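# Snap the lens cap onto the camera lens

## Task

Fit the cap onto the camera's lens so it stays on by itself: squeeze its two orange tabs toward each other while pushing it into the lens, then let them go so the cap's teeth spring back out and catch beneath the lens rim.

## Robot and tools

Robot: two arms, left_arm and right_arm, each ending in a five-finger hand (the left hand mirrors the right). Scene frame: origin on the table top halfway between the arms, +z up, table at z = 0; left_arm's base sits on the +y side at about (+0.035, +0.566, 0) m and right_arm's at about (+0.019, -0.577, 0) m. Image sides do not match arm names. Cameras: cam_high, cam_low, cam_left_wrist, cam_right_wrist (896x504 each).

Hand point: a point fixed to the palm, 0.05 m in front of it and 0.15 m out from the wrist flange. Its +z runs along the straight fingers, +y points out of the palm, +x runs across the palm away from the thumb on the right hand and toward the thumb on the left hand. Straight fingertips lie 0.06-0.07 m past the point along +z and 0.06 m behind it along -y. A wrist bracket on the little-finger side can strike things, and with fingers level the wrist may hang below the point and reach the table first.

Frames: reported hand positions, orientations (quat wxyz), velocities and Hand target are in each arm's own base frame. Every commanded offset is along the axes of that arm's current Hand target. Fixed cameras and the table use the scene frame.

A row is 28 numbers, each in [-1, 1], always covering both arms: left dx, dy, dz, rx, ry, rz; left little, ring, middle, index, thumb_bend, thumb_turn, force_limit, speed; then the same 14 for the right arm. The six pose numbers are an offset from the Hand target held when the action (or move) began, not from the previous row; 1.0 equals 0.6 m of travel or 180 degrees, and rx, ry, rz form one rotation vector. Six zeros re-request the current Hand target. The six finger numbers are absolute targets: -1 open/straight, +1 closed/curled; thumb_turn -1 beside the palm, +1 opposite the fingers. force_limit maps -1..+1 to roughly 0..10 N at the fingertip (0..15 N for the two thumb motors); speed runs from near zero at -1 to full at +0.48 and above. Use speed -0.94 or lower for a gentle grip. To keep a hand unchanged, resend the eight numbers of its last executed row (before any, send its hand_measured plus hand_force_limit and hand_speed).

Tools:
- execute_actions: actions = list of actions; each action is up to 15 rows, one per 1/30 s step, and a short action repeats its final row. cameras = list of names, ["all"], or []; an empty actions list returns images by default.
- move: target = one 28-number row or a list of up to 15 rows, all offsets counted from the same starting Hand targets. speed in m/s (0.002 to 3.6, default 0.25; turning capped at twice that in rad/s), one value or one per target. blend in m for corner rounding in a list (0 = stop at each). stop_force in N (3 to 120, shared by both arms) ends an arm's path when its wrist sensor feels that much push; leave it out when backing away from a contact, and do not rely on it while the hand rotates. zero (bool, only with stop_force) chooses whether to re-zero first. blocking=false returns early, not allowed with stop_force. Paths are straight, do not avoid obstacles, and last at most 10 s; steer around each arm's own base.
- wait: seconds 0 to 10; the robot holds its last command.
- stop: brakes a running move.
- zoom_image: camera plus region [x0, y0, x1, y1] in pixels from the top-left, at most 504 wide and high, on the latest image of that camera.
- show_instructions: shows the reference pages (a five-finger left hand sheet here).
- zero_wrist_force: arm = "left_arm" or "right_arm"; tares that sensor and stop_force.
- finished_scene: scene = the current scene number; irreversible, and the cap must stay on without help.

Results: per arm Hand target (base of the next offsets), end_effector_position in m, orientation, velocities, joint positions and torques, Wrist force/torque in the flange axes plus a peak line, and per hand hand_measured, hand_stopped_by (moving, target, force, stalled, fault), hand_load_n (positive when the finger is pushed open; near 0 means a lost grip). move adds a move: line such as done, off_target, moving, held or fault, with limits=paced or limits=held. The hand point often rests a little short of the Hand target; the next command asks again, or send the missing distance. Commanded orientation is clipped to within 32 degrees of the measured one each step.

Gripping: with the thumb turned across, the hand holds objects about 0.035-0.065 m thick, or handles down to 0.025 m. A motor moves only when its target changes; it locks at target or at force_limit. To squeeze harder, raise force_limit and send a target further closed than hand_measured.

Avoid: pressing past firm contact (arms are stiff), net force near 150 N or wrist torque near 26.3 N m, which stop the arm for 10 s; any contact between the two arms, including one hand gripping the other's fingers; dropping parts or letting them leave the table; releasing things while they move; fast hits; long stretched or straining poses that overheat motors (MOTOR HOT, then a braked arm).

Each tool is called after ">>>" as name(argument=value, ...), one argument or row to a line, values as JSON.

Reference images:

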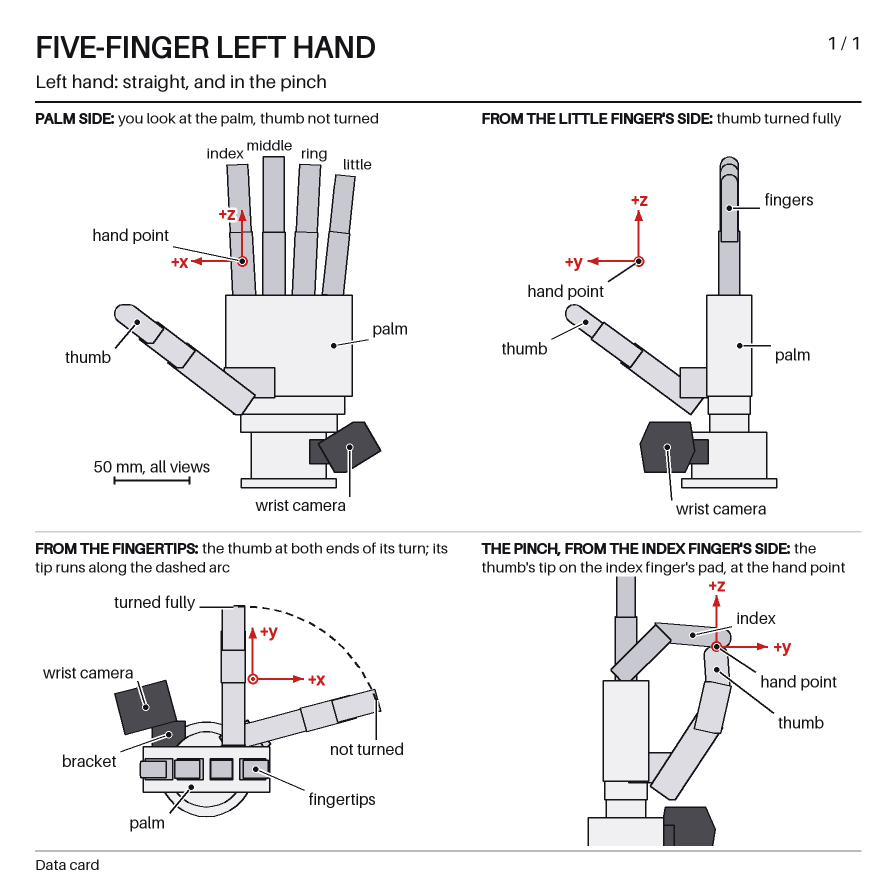

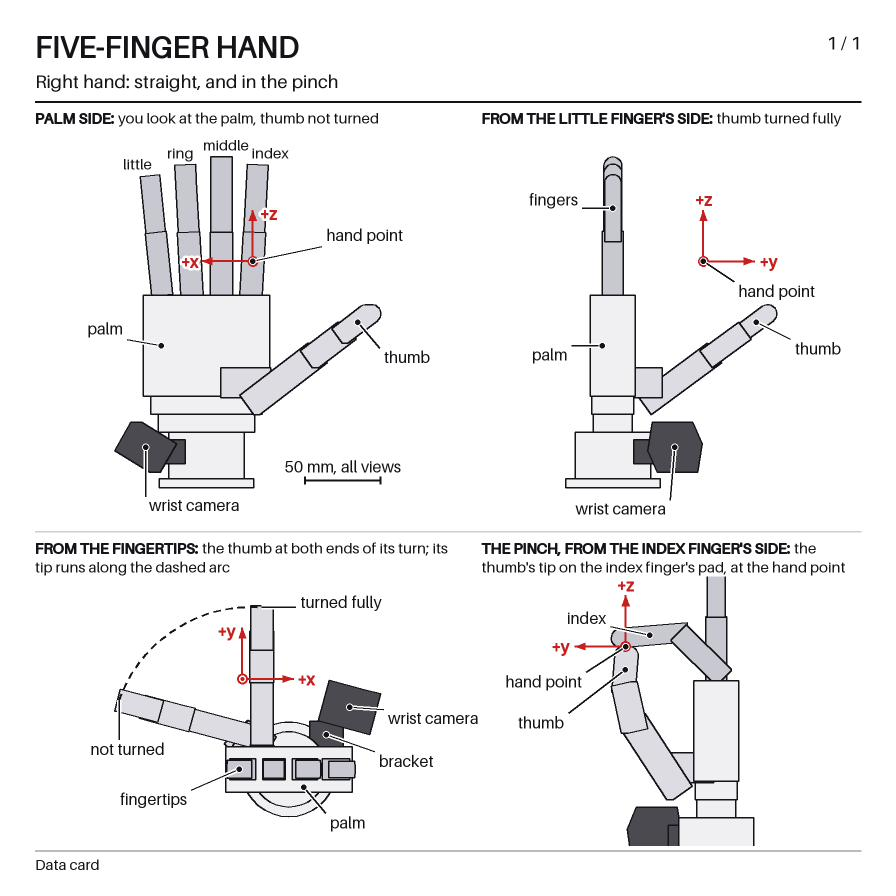

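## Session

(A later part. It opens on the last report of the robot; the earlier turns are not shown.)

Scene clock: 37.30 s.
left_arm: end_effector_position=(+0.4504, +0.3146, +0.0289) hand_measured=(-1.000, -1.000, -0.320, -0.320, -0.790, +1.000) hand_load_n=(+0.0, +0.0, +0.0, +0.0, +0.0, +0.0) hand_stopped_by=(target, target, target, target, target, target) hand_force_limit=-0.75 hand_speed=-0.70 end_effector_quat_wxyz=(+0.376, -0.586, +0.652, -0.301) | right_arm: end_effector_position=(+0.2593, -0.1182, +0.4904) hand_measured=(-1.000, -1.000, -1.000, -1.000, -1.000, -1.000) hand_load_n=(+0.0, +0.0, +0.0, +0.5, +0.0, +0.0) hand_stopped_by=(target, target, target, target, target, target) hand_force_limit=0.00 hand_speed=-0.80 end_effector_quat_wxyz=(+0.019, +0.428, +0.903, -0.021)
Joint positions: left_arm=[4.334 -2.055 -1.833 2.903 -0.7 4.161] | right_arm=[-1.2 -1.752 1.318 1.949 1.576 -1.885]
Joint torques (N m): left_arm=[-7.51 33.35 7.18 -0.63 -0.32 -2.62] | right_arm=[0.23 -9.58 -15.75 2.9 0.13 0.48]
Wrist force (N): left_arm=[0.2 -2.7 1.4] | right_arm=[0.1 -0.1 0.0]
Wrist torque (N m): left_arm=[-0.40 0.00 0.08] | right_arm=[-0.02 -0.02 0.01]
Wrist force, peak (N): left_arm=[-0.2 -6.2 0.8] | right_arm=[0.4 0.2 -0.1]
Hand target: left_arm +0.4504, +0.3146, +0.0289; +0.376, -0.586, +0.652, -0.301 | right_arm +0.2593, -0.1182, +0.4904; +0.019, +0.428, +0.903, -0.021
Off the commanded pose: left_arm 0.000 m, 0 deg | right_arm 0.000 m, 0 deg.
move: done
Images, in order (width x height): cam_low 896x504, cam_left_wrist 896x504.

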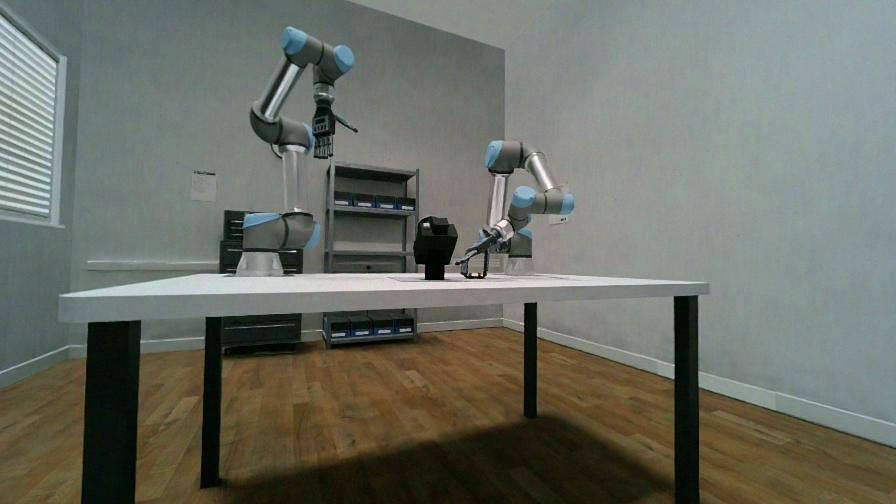

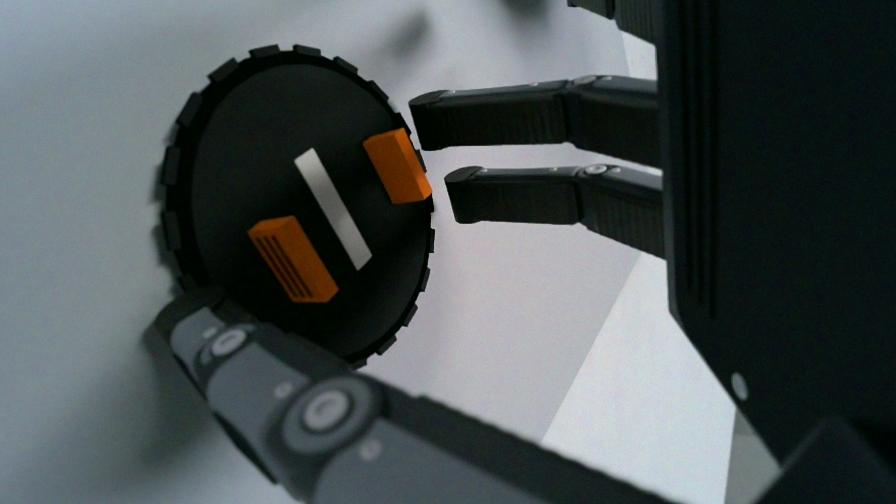

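>>> move(
  target=[
    [-0.0005,-0.0028,-0.0018,0,0,0,-1,-1,-0.32,-0.32,-0.79,1,-0.75,-0.7,0,0,0,0,0,0,-1,-1,-1,-1,-1,-1,0,-0.8],
    [-0.0005,-0.0028,-0.0018,0,0,0,-1,-1,0,0,-0.4,1,-0.75,-0.9,0,0,0,0,0,0,-1,-1,-1,-1,-1,-1,0,-0.8],
  ],
  cameras=["cam_left_wrist", "cam_low"],
  speed=0.05,
)

>>> zoom_image(
  camera="cam_low",
  region=[450, 240, 500, 285],
)

>>> zoom_image(
  camera="cam_left_wrist",
  region=[100, 50, 520, 400],
)

Scene clock: 39.63 s.
left_arm: end_effector_position=(+0.4504, +0.3146, +0.0310) hand_measured=(-1.000, -1.000, -0.070, +0.000, -0.658, +1.000) hand_load_n=(+0.0, +0.0, +2.0, +0.0, +2.0, +0.0) hand_stopped_by=(target, target, force, target, force, target) hand_force_limit=-0.75 hand_speed=-0.90 end_effector_quat_wxyz=(+0.376, -0.586, +0.652, -0.301) | right_arm: end_effector_position=(+0.2593, -0.1182, +0.4904) hand_measured=(-1.000, -1.000, -1.000, -1.000, -1.000, -1.000) hand_load_n=(+0.0, +0.0, +0.0, +0.0, +0.0, +0.0) hand_stopped_by=(target, target, target, target, target, target) hand_force_limit=0.00 hand_speed=-0.80 end_effector_quat_wxyz=(+0.019, +0.428, +0.903, -0.021)
Joint positions: left_arm=[4.334 -2.051 -1.831 2.898 -0.7 4.161] | right_arm=[-1.2 -1.752 1.318 1.949 1.576 -1.885]
Joint torques (N m): left_arm=[-4.32 24.75 9.91 1.09 0.21 0.22] | right_arm=[-0.42 -10.73 -15.89 2.9 0.26 0.61]
Wrist force (N): left_arm=[0.0 -2.6 1.5] | right_arm=[0.4 0.2 -0.1]
Wrist torque (N m): left_arm=[-0.40 0.05 0.06] | right_arm=[0.04 -0.06 0.04]
Wrist force, peak (N): left_arm=[-0.1 -2.9 2.0] | right_arm=[0.2 0.3 0.3]
Hand target: left_arm +0.4504, +0.3146, +0.0309; +0.376, -0.586, +0.652, -0.301 | right_arm +0.2593, -0.1182, +0.4904; +0.019, +0.428, +0.903, -0.021
Off the commanded pose: left_arm 0.000 m, 0 deg | right_arm 0.000 m, 0 deg.
move: done
Images, in order (width x height): cam_low 896x504, cam_left_wrist 896x504.

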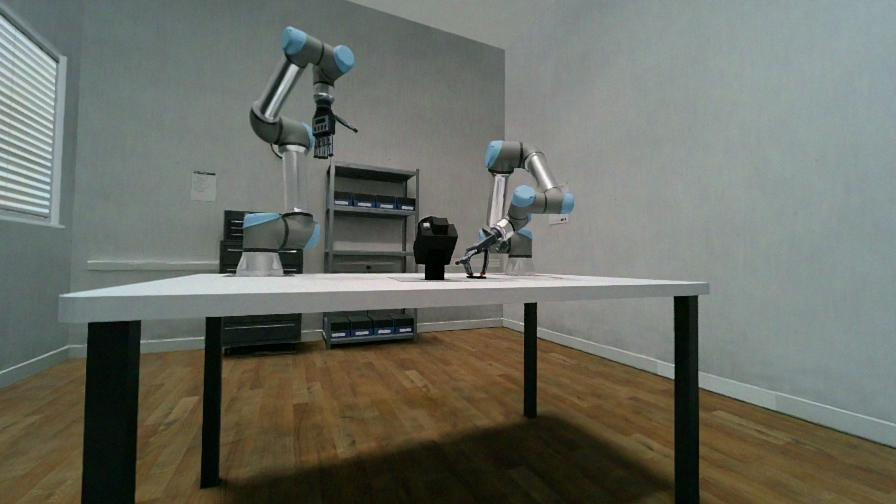

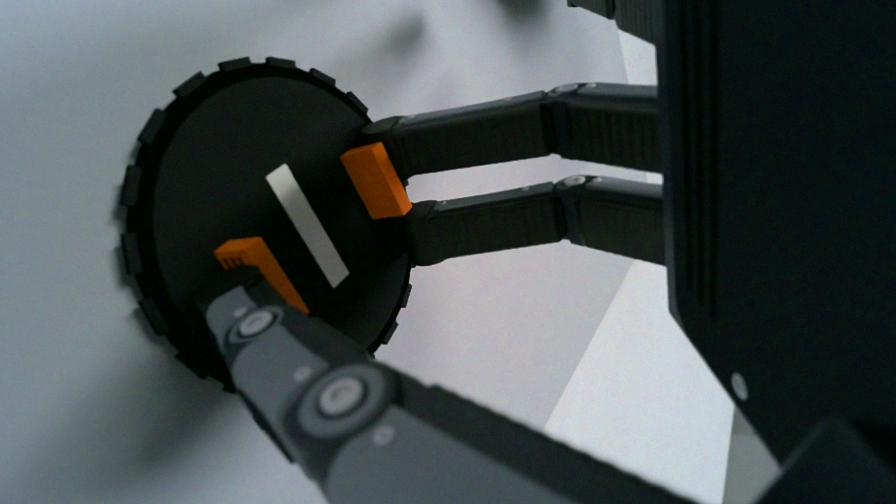

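Scaled by 10.080 from the camera's 896x504 image, which has a finer 1280x720 frame.

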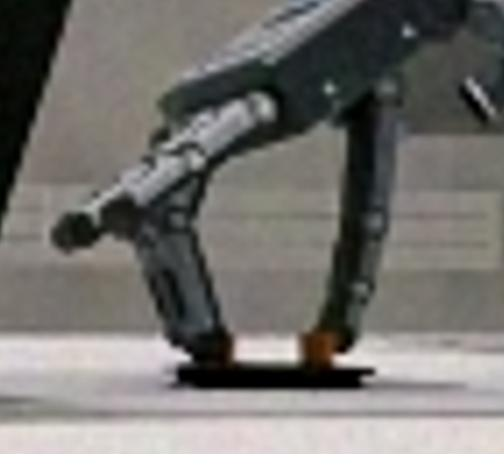

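Scaled by 1.200 from the camera's 896x504 image, which has a finer 1280x720 frame.

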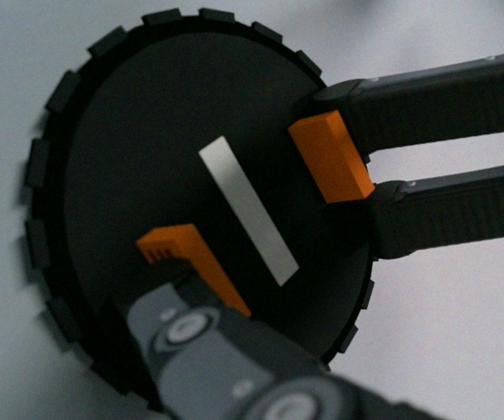

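>>> move(
  target=[
    [0,0,0,0,0,0,-1,-1,-0.2,-0.6,-0.71,1,-0.75,-0.7,0,0,0,0,0,0,-1,-1,-1,-1,-1,-1,0,-0.8],
    [0.0068,0.0006,0.0005,0.0165,-0.002,-0.0011,-1,-1,-0.2,-0.6,-0.71,1,-0.75,-0.7,0,0,0,0,0,0,-1,-1,-1,-1,-1,-1,0,-0.8],
  ],
  cameras=["cam_left_wrist", "cam_low"],
  speed=0.05,
)

>>> zoom_image(
  camera="cam_low",
  region=[450, 240, 500, 285],
)

>>> zoom_image(
  camera="cam_left_wrist",
  region=[100, 50, 520, 400],
)

Scene clock: 43.57 s.
left_arm: end_effector_position=(+0.4503, +0.3107, +0.0300) hand_measured=(-1.000, -1.000, -0.200, -0.600, -0.710, +1.000) hand_load_n=(+0.0, +0.0, +0.0, +0.0, +0.0, -7.5) hand_stopped_by=(target, target, target, target, target, target) hand_force_limit=-0.75 hand_speed=-0.70 end_effector_quat_wxyz=(+0.393, -0.578, +0.642, -0.316) | right_arm: end_effector_position=(+0.2593, -0.1182, +0.4904) hand_measured=(-1.000, -1.000, -1.000, -1.000, -1.000, -1.000) hand_load_n=(+0.0, +0.0, +0.0, +0.0, +0.0, +0.0) hand_stopped_by=(target, target, target, target, target, target) hand_force_limit=0.00 hand_speed=-0.80 end_effector_quat_wxyz=(+0.019, +0.428, +0.903, -0.021)
Joint positions: left_arm=[4.353 -2.044 -1.871 2.964 -0.648 4.141] | right_arm=[-1.2 -1.752 1.318 1.949 1.576 -1.885]
Joint torques (N m): left_arm=[-13.19 23.53 15.32 -3.6 -1.27 2.21] | right_arm=[0.24 -10.14 -15.94 3.13 0.38 0.57]
Wrist force (N): left_arm=[-5.3 -18.4 -11.4] | right_arm=[0.3 0.0 0.2]
Wrist torque (N m): left_arm=[-1.64 0.00 0.55] | right_arm=[-0.01 -0.06 0.03]
Wrist force, peak (N): left_arm=[-6.0 -20.0 -13.3] | right_arm=[0.3 0.2 -0.3]
Hand target: left_arm +0.4503, +0.3106, +0.0299; +0.393, -0.578, +0.642, -0.316 | right_arm +0.2593, -0.1182, +0.4904; +0.019, +0.428, +0.903, -0.021
Off the commanded pose: left_arm 0.000 m, 0 deg | right_arm 0.000 m, 0 deg.
move: done
Images, in order (width x height): cam_low 896x504, cam_left_wrist 896x504.

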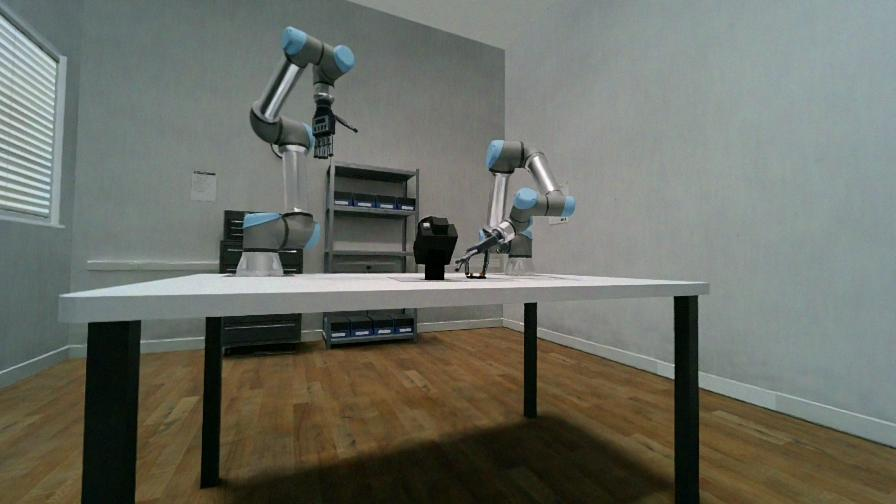

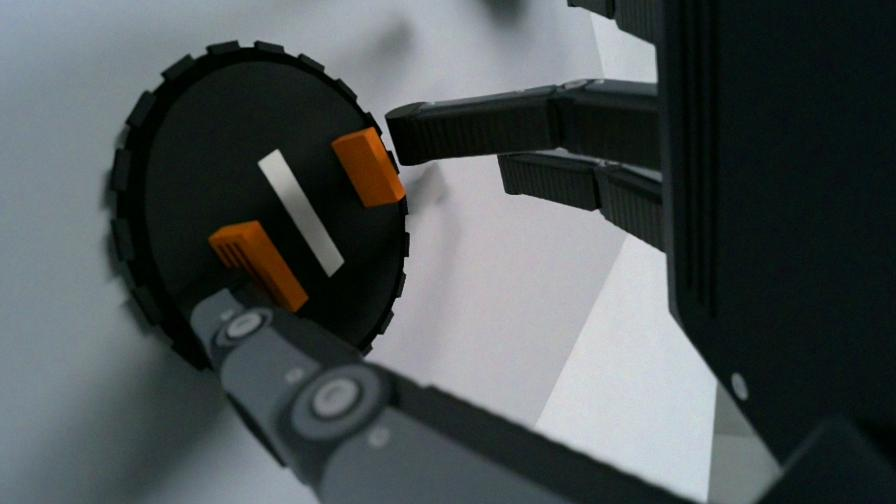

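Scaled by 10.080 from the camera's 896x504 image, which has a finer 1280x720 frame.

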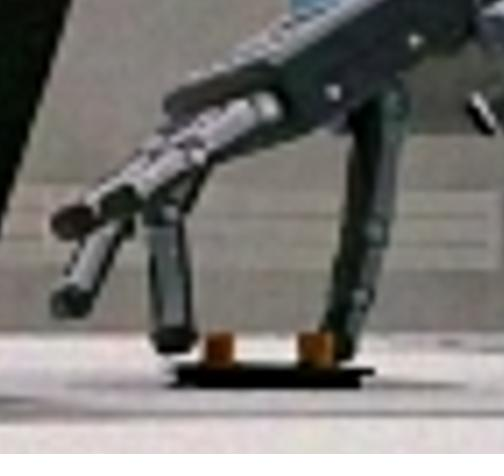

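Scaled by 1.200 from the camera's 896x504 image, which has a finer 1280x720 frame.

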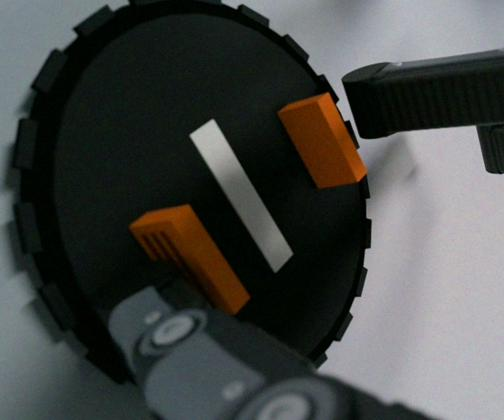

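>>> move(
  target=[-0.0009,-0.0057,-0.0033,0,0,0,-1,-1,-0.2,-0.6,-0.71,1,-0.75,-0.7,0,0,0,0,0,0,-1,-1,-1,-1,-1,-1,0,-0.8],
  cameras=["cam_left_wrist", "cam_low"],
  speed=0.03,
)

>>> zoom_image(
  camera="cam_low",
  region=[450, 240, 500, 285],
)

>>> zoom_image(
  camera="cam_left_wrist",
  region=[100, 50, 520, 400],
)

Scene clock: 44.63 s.
left_arm: end_effector_position=(+0.4503, +0.3106, +0.0340) hand_measured=(-1.000, -1.000, -0.200, -0.600, -0.710, +1.000) hand_load_n=(+0.0, +0.0, +0.0, +0.0, +0.0, +0.0) hand_stopped_by=(target, target, target, target, target, target) hand_force_limit=-0.75 hand_speed=-0.70 end_effector_quat_wxyz=(+0.393, -0.578, +0.642, -0.316) | right_arm: end_effector_position=(+0.2593, -0.1182, +0.4904) hand_measured=(-1.000, -1.000, -1.000, -1.000, -1.000, -1.000) hand_load_n=(+0.0, +0.0, +0.0, +0.0, +0.0, +0.0) hand_stopped_by=(target, target, target, target, target, target) hand_force_limit=0.00 hand_speed=-0.80 end_effector_quat_wxyz=(+0.019, +0.428, +0.903, -0.021)
Joint positions: left_arm=[4.353 -2.037 -1.868 2.954 -0.648 4.142] | right_arm=[-1.2 -1.752 1.318 1.949 1.576 -1.885]
Joint torques (N m): left_arm=[-1.19 35.45 16.68 -1.52 1.93 2.57] | right_arm=[-0.28 -11.16 -15.6 2.92 0.24 0.46]
Wrist force (N): left_arm=[0.1 -3.4 1.7] | right_arm=[0.3 0.1 -0.1]
Wrist torque (N m): left_arm=[-0.51 0.02 0.14] | right_arm=[0.01 -0.04 0.02]
Wrist force, peak (N): left_arm=[-5.6 -18.4 -11.6] | right_arm=[0.5 0.1 0.0]
Hand target: left_arm +0.4503, +0.3106, +0.0339; +0.393, -0.578, +0.642, -0.316 | right_arm +0.2593, -0.1182, +0.4904; +0.019, +0.428, +0.903, -0.021
Off the commanded pose: left_arm 0.000 m, 0 deg | right_arm 0.000 m, 0 deg.
move: done
Images, in order (width x height): cam_low 896x504, cam_left_wrist 896x504.

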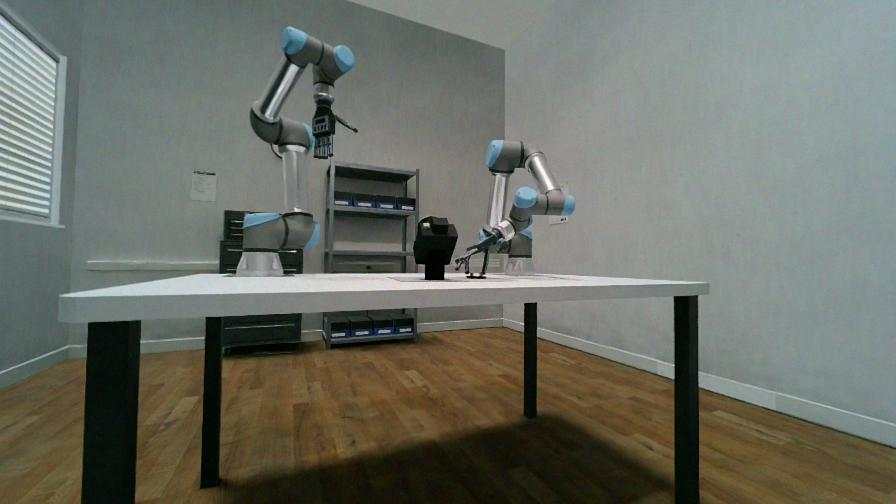

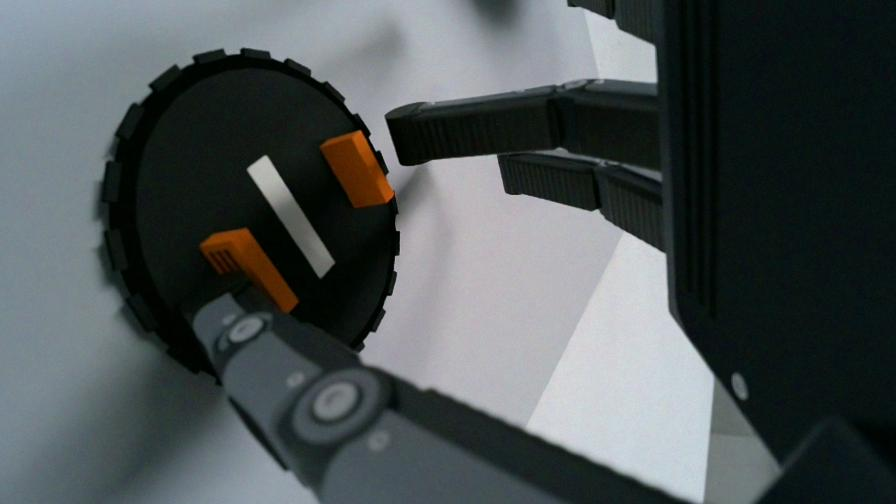

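Scaled by 10.080 from the camera's 896x504 image, which has a finer 1280x720 frame.

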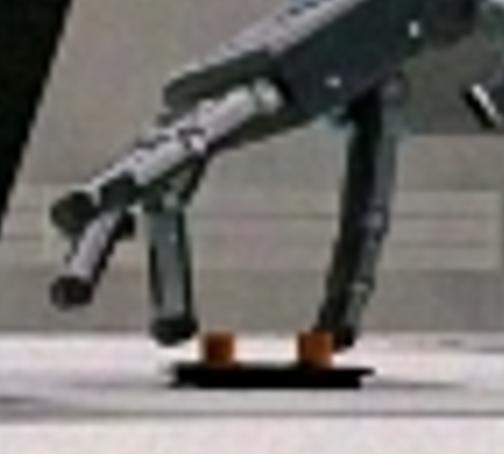

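Scaled by 1.200 from the camera's 896x504 image, which has a finer 1280x720 frame.

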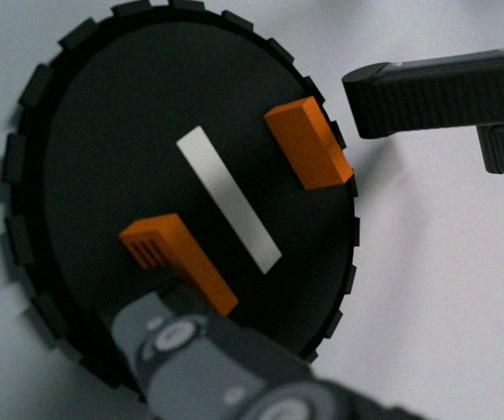

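>>> execute_actions(
  actions=[],
  cameras=["cam_left_wrist", "cam_low", "cam_right_wrist"],
)

>>> zoom_image(
  camera="cam_right_wrist",
  region=[420, 330, 540, 430],
)

>>> zoom_image(
  camera="cam_left_wrist",
  region=[160, 190, 340, 340],
)

>>> zoom_image(
  camera="cam_low",
  region=[462, 260, 492, 282],
)

Scene clock: 45.07 s.
left_arm: end_effector_position=(+0.4504, +0.3106, +0.0340) hand_measured=(-1.000, -1.000, -0.200, -0.600, -0.710, +1.000) hand_load_n=(+0.0, -0.5, +0.0, +0.0, +0.0, +0.0) hand_stopped_by=(target, target, target, target, target, target) hand_force_limit=-0.75 hand_speed=-0.70 end_effector_quat_wxyz=(+0.393, -0.578, +0.642, -0.316) | right_arm: end_effector_position=(+0.2593, -0.1182, +0.4904) hand_measured=(-1.000, -1.000, -1.000, -1.000, -1.000, -1.000) hand_load_n=(-0.5, +0.0, +0.0, +0.0, +0.0, +0.0) hand_stopped_by=(target, target, target, target, target, target) hand_force_limit=0.00 hand_speed=-0.80 end_effector_quat_wxyz=(+0.019, +0.428, +0.903, -0.021)
Joint positions: left_arm=[4.353 -2.037 -1.868 2.954 -0.648 4.142] | right_arm=[-1.2 -1.752 1.318 1.949 1.576 -1.885]
Joint velocities: within noise
Joint torques (N m): left_arm=[6.55 23.18 10.24 1.54 1.95 2.42] | right_arm=[-0.5 -10.22 -16.81 3.08 0.1 0.84]
Motor temperatures (°C): left_arm=[29 29 27 36 39 42] | right_arm=[34 26 39 32 31 47]
Wrist force (N): left_arm=[0.0 -3.6 1.8] | right_arm=[0.3 -0.2 0.1]
Wrist torque (N m): left_arm=[-0.55 0.05 0.14] | right_arm=[-0.03 -0.05 0.02]
Wrist force, peak (N): left_arm=[0.0 -3.6 1.8] | right_arm=[0.4 0.1 0.0]
Hand target: left_arm +0.4503, +0.3106, +0.0339; +0.393, -0.578, +0.642, -0.316 | right_arm +0.2593, -0.1182, +0.4904; +0.019, +0.428, +0.903, -0.021
Off the commanded pose: left_arm 0.000 m, 0 deg | right_arm 0.000 m, 0 deg.
Images, in order (width x height): cam_low 896x504, cam_left_wrist 896x504, cam_right_wrist 896x504.

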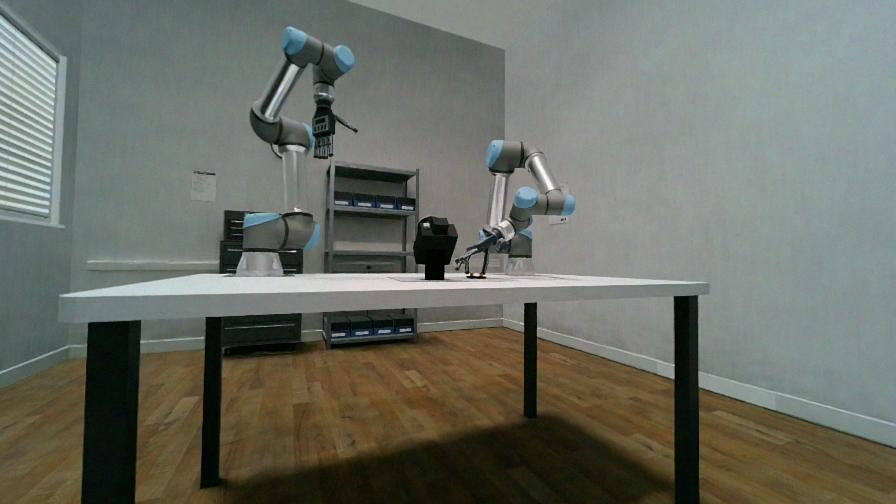

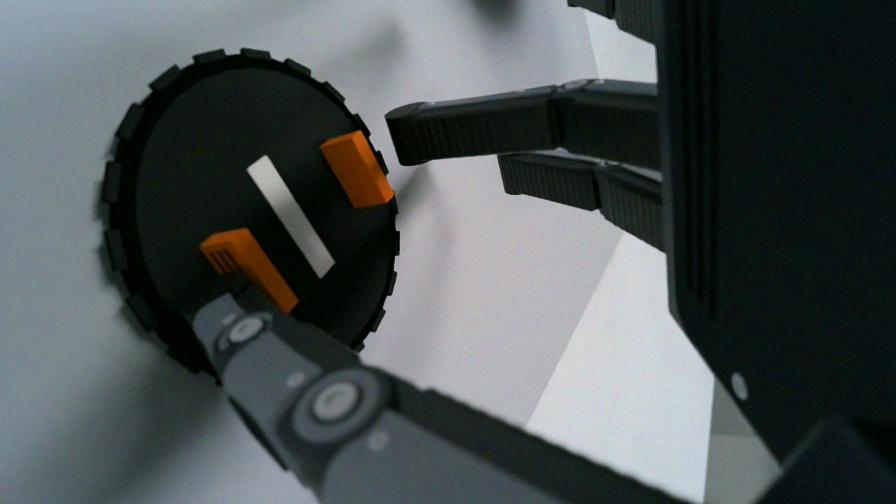

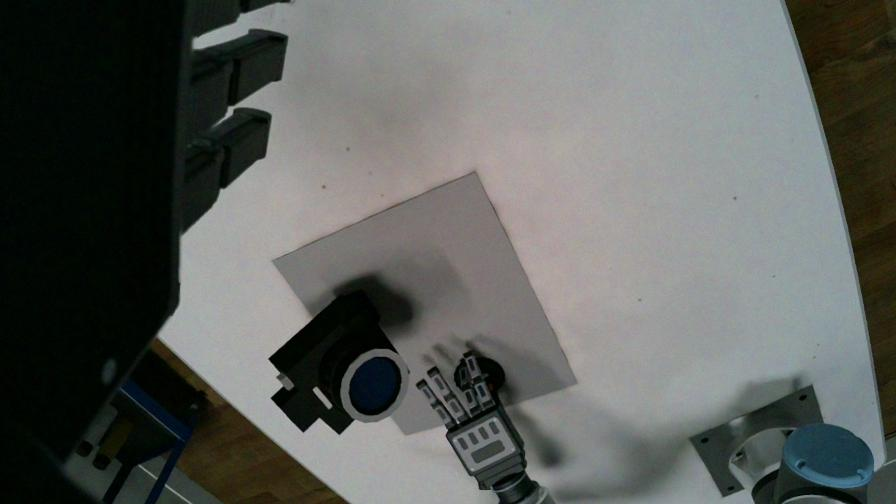

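Scaled by 4.200 from the camera's 896x504 image, which has a finer 1280x720 frame.

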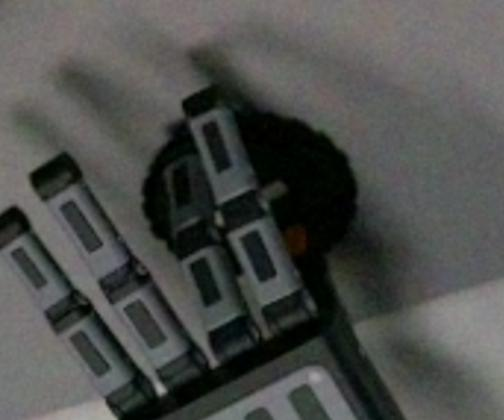

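Scaled by 2.800 from the camera's 896x504 image, which has a finer 1280x720 frame.

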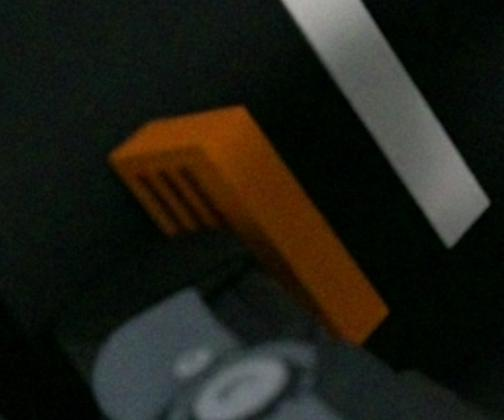

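Scaled by 16.800 from the camera's 896x504 image, which has a finer 1280x720 frame.

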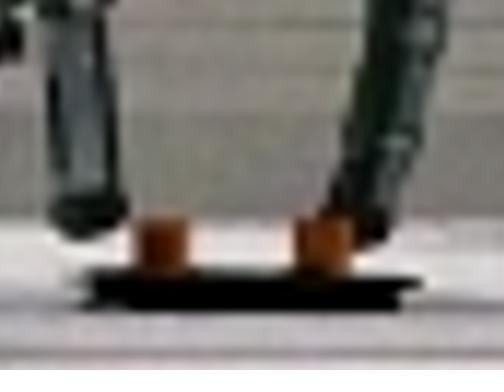

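>>> move(
  target=[
    [0.0003,0.0021,0.0012,0,0,0,-1,-1,-0.2,-0.6,-0.71,1,-0.75,-0.7,0,0,0,0,0,0,-1,-1,-1,-1,-1,-1,0,-0.8],
    [0.0003,0.0021,0.0012,0,0,0,-1,-1,0.2,-0.6,-0.55,1,-0.7,-0.9,0,0,0,0,0,0,-1,-1,-1,-1,-1,-1,0,-0.8],
  ],
  cameras=["cam_left_wrist", "cam_low"],
  speed=0.03,
)

>>> zoom_image(
  camera="cam_low",
  region=[462, 260, 492, 282],
)

>>> zoom_image(
  camera="cam_left_wrist",
  region=[100, 50, 520, 400],
)

Scene clock: 47.40 s.
left_arm: end_effector_position=(+0.4503, +0.3106, +0.0324) hand_measured=(-1.000, -1.000, -0.080, -0.600, -0.644, +1.000) hand_load_n=(+0.0, -0.5, +2.0, +0.0, +2.0, +0.0) hand_stopped_by=(target, target, force, target, force, target) hand_force_limit=-0.70 hand_speed=-0.90 end_effector_quat_wxyz=(+0.393, -0.578, +0.642, -0.316) | right_arm: end_effector_position=(+0.2593, -0.1182, +0.4904) hand_measured=(-1.000, -1.000, -1.000, -1.000, -1.000, -1.000) hand_load_n=(+0.0, +0.0, +0.0, +0.0, +0.0, +0.0) hand_stopped_by=(target, target, target, target, target, target) hand_force_limit=0.00 hand_speed=-0.80 end_effector_quat_wxyz=(+0.019, +0.428, +0.903, -0.021)
Joint positions: left_arm=[4.353 -2.04 -1.869 2.958 -0.648 4.142] | right_arm=[-1.2 -1.752 1.318 1.949 1.576 -1.885]
Joint torques (N m): left_arm=[8.3 37.56 9.03 -3.09 1.96 2.18] | right_arm=[-0.67 -9.65 -16.47 3.1 0.15 0.78]
Wrist force (N): left_arm=[0.4 -2.8 1.5] | right_arm=[0.3 0.1 0.0]
Wrist torque (N m): left_arm=[-0.45 -0.01 0.15] | right_arm=[0.01 -0.04 0.02]
Wrist force, peak (N): left_arm=[0.0 -3.5 1.8] | right_arm=[0.6 0.0 0.1]
Hand target: left_arm +0.4503, +0.3106, +0.0325; +0.393, -0.578, +0.642, -0.316 | right_arm +0.2593, -0.1182, +0.4904; +0.019, +0.428, +0.903, -0.021
Off the commanded pose: left_arm 0.000 m, 0 deg | right_arm 0.000 m, 0 deg.
move: done
Images, in order (width x height): cam_low 896x504, cam_left_wrist 896x504.

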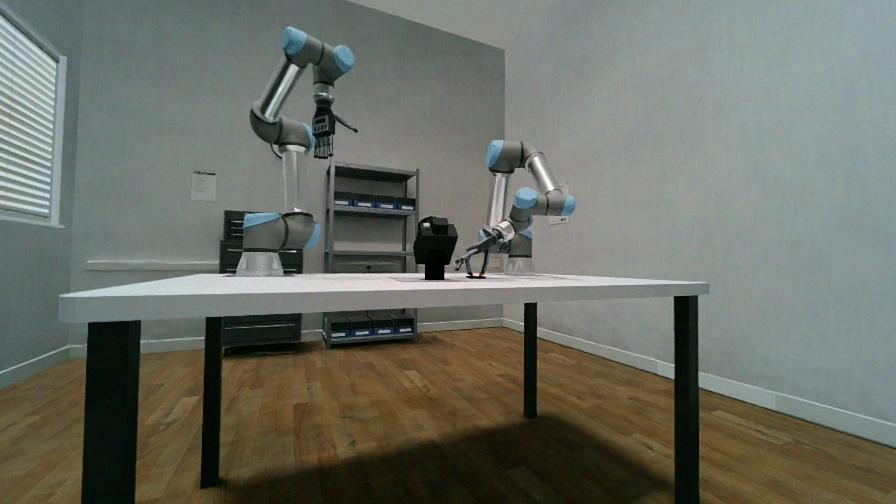

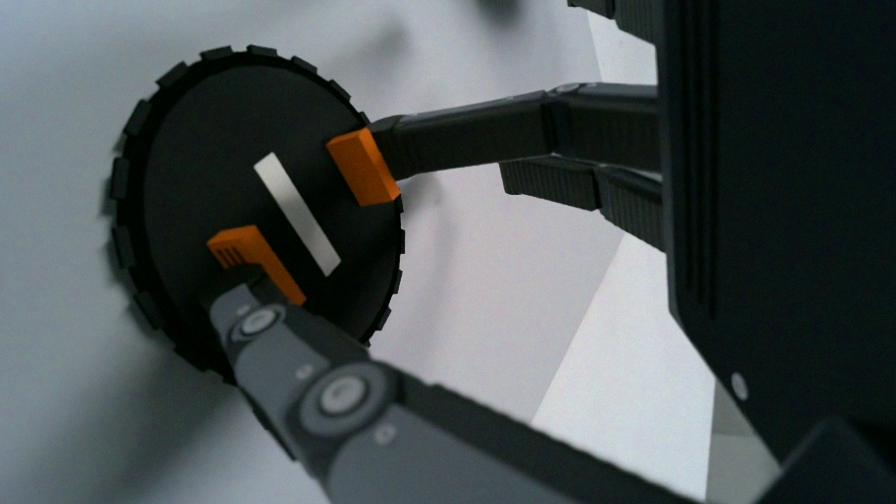

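Scaled by 16.800 from the camera's 896x504 image, which has a finer 1280x720 frame.

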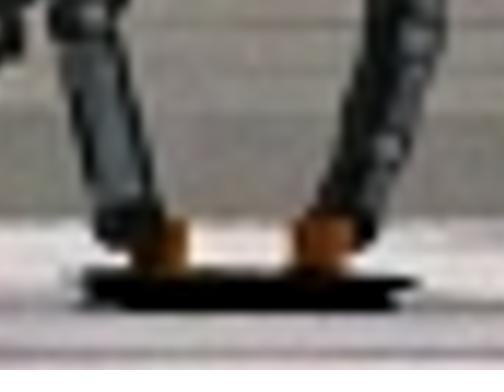

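Scaled by 1.200 from the camera's 896x504 image, which has a finer 1280x720 frame.

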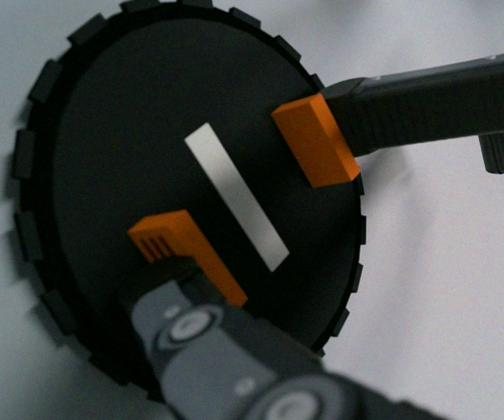

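>>> move(
  target=[0,0,0,0,0,0,-1,-1,0.4,-0.6,-0.3,1,0,-0.9,0,0,0,0,0,0,-1,-1,-1,-1,-1,-1,0,-0.8],
  cameras=["cam_left_wrist", "cam_low"],
  speed=0.03,
)

>>> zoom_image(
  camera="cam_low",
  region=[462, 260, 492, 282],
)

>>> zoom_image(
  camera="cam_left_wrist",
  region=[100, 50, 520, 400],
)

Scene clock: 48.20 s.
left_arm: end_effector_position=(+0.4503, +0.3106, +0.0324) hand_measured=(-1.000, -1.000, +0.020, -0.600, -0.588, +1.000) hand_load_n=(-0.5, +0.0, +7.0, +0.0, +7.0, +0.5) hand_stopped_by=(target, target, force, target, force, target) hand_force_limit=0.00 hand_speed=-0.90 end_effector_quat_wxyz=(+0.393, -0.578, +0.642, -0.316) | right_arm: end_effector_position=(+0.2593, -0.1182, +0.4904) hand_measured=(-1.000, -1.000, -1.000, -1.000, -1.000, -1.000) hand_load_n=(+0.0, +0.0, +0.0, +0.0, +0.0, +0.0) hand_stopped_by=(target, target, target, target, target, target) hand_force_limit=0.00 hand_speed=-0.80 end_effector_quat_wxyz=(+0.019, +0.428, +0.903, -0.021)
Joint positions: left_arm=[4.353 -2.04 -1.869 2.958 -0.648 4.142] | right_arm=[-1.2 -1.752 1.318 1.949 1.576 -1.885]
Joint torques (N m): left_arm=[7.57 44.98 14.07 -3.24 1.9 2.1] | right_arm=[-0.42 -9.73 -16.57 3.02 0.15 0.69]
Wrist force (N): left_arm=[0.0 -3.1 1.9] | right_arm=[0.2 0.3 -0.1]
Wrist torque (N m): left_arm=[-0.51 0.06 0.13] | right_arm=[0.05 -0.03 0.03]
Wrist force, peak (N): left_arm=[0.3 -3.3 1.9] | right_arm=[0.4 0.1 -0.1]
Hand target: left_arm +0.4503, +0.3106, +0.0325; +0.393, -0.578, +0.642, -0.316 | right_arm +0.2593, -0.1182, +0.4904; +0.019, +0.428, +0.903, -0.021
Off the commanded pose: left_arm 0.000 m, 0 deg | right_arm 0.000 m, 0 deg.
move: done
Images, in order (width x height): cam_low 896x504, cam_left_wrist 896x504.

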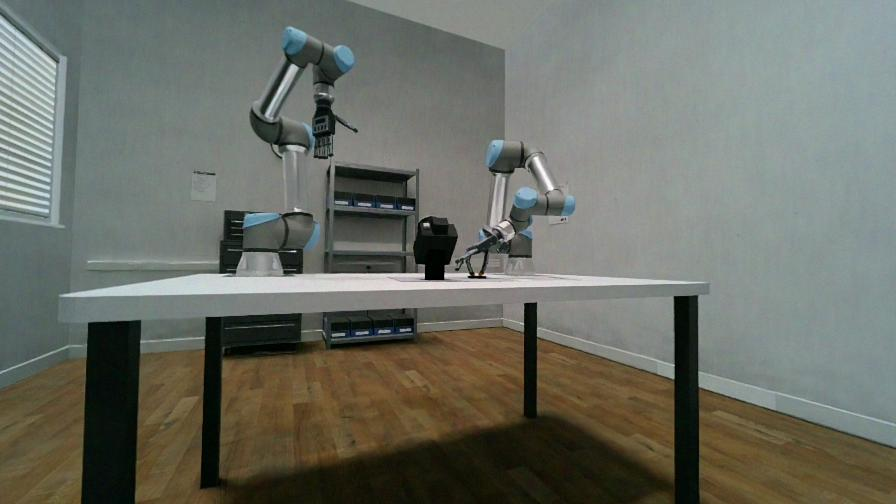

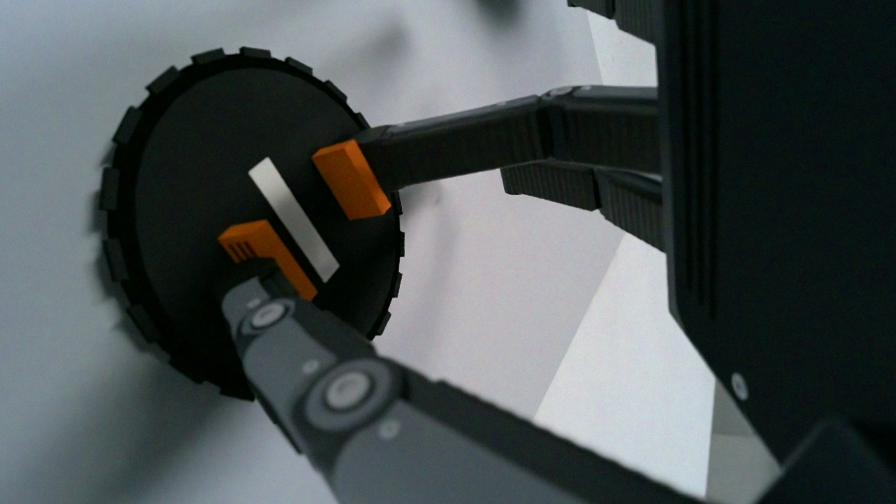

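Scaled by 16.800 from the camera's 896x504 image, which has a finer 1280x720 frame.

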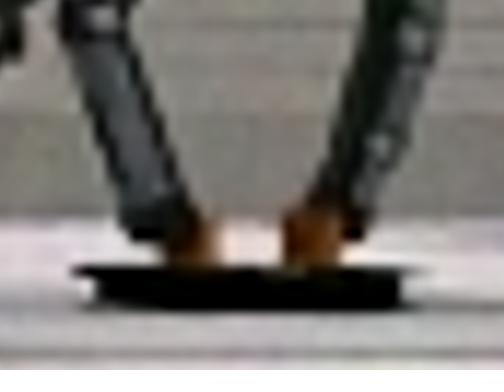

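Scaled by 1.200 from the camera's 896x504 image, which has a finer 1280x720 frame.

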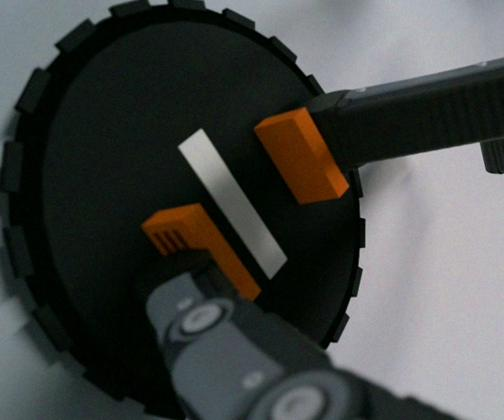

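>>> move(
  target=[0,0,0,0,0,0,-1,-1,0.6,-0.6,-0.1,1,0.6,-0.9,0,0,0,0,0,0,-1,-1,-1,-1,-1,-1,0,-0.8],
  cameras=["cam_left_wrist", "cam_low"],
  speed=0.03,
)

>>> zoom_image(
  camera="cam_low",
  region=[462, 260, 492, 282],
)

>>> zoom_image(
  camera="cam_left_wrist",
  region=[100, 50, 520, 400],
)

Scene clock: 48.83 s.
left_arm: end_effector_position=(+0.4503, +0.3106, +0.0324) hand_measured=(-1.000, -1.000, +0.024, -0.600, -0.568, +1.000) hand_load_n=(+0.0, +0.0, +11.5, +0.0, +12.0, +1.0) hand_stopped_by=(target, target, force, target, force, target) hand_force_limit=0.60 hand_speed=-0.90 end_effector_quat_wxyz=(+0.393, -0.578, +0.642, -0.316) | right_arm: end_effector_position=(+0.2593, -0.1182, +0.4904) hand_measured=(-1.000, -1.000, -1.000, -1.000, -1.000, -1.000) hand_load_n=(+0.0, +0.0, +0.0, +0.0, +0.0, +0.0) hand_stopped_by=(target, target, target, target, target, target) hand_force_limit=0.00 hand_speed=-0.80 end_effector_quat_wxyz=(+0.019, +0.428, +0.903, -0.021)
Joint positions: left_arm=[4.353 -2.04 -1.869 2.958 -0.648 4.142] | right_arm=[-1.2 -1.752 1.318 1.949 1.576 -1.885]
Joint torques (N m): left_arm=[7.65 45.47 17.83 -3.29 1.81 1.87] | right_arm=[-0.2 -10.87 -15.54 3.16 0.2 0.83]
Wrist force (N): left_arm=[0.0 -3.0 1.9] | right_arm=[0.2 0.0 0.1]
Wrist torque (N m): left_arm=[-0.50 0.06 0.12] | right_arm=[-0.01 -0.04 0.02]
Wrist force, peak (N): left_arm=[0.2 -3.2 1.9] | right_arm=[0.5 0.0 -0.2]
Hand target: left_arm +0.4503, +0.3106, +0.0325; +0.393, -0.578, +0.642, -0.316 | right_arm +0.2593, -0.1182, +0.4904; +0.019, +0.428, +0.903, -0.021
Off the commanded pose: left_arm 0.000 m, 0 deg | right_arm 0.000 m, 0 deg.
move: done
Images, in order (width x height): cam_low 896x504, cam_left_wrist 896x504.

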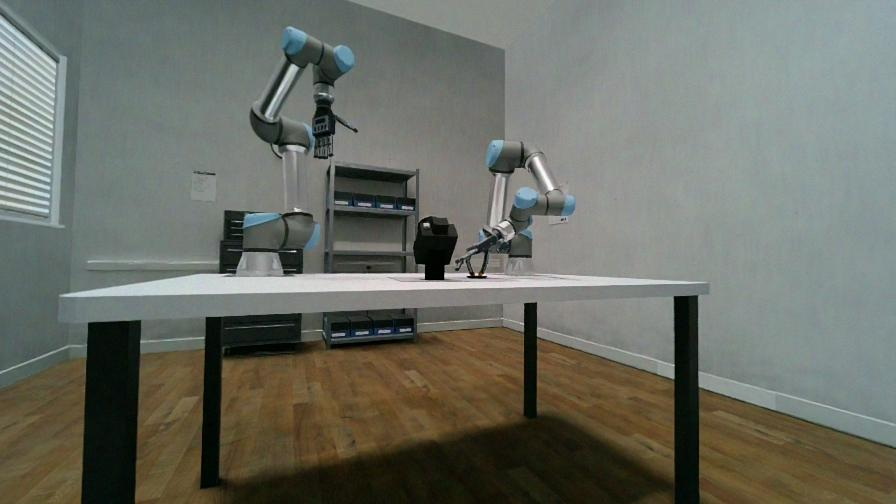

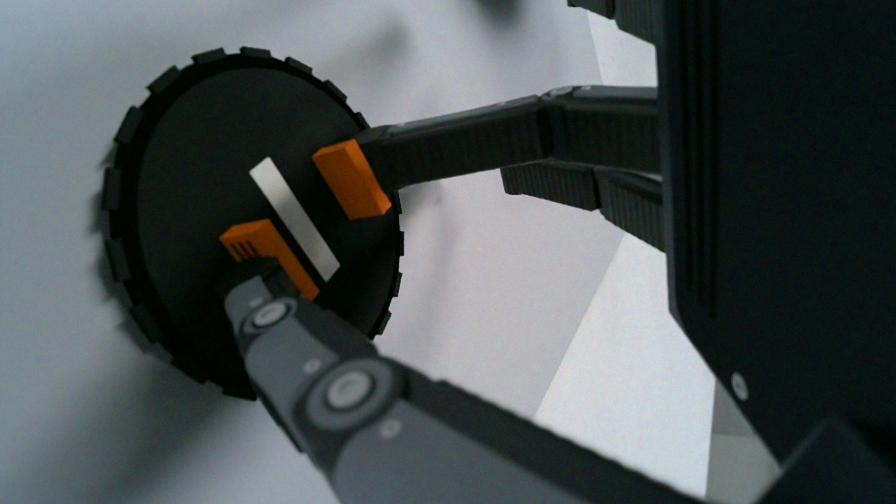

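Scaled by 16.800 from the camera's 896x504 image, which has a finer 1280x720 frame.

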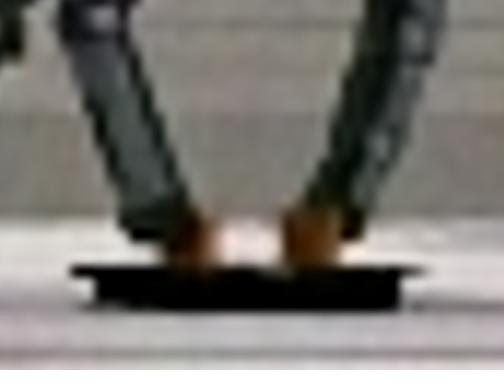

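Scaled by 1.200 from the camera's 896x504 image, which has a finer 1280x720 frame.

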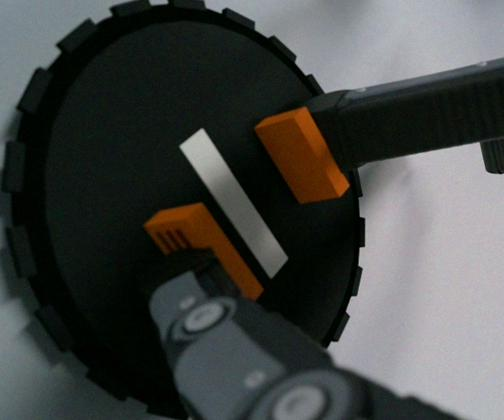

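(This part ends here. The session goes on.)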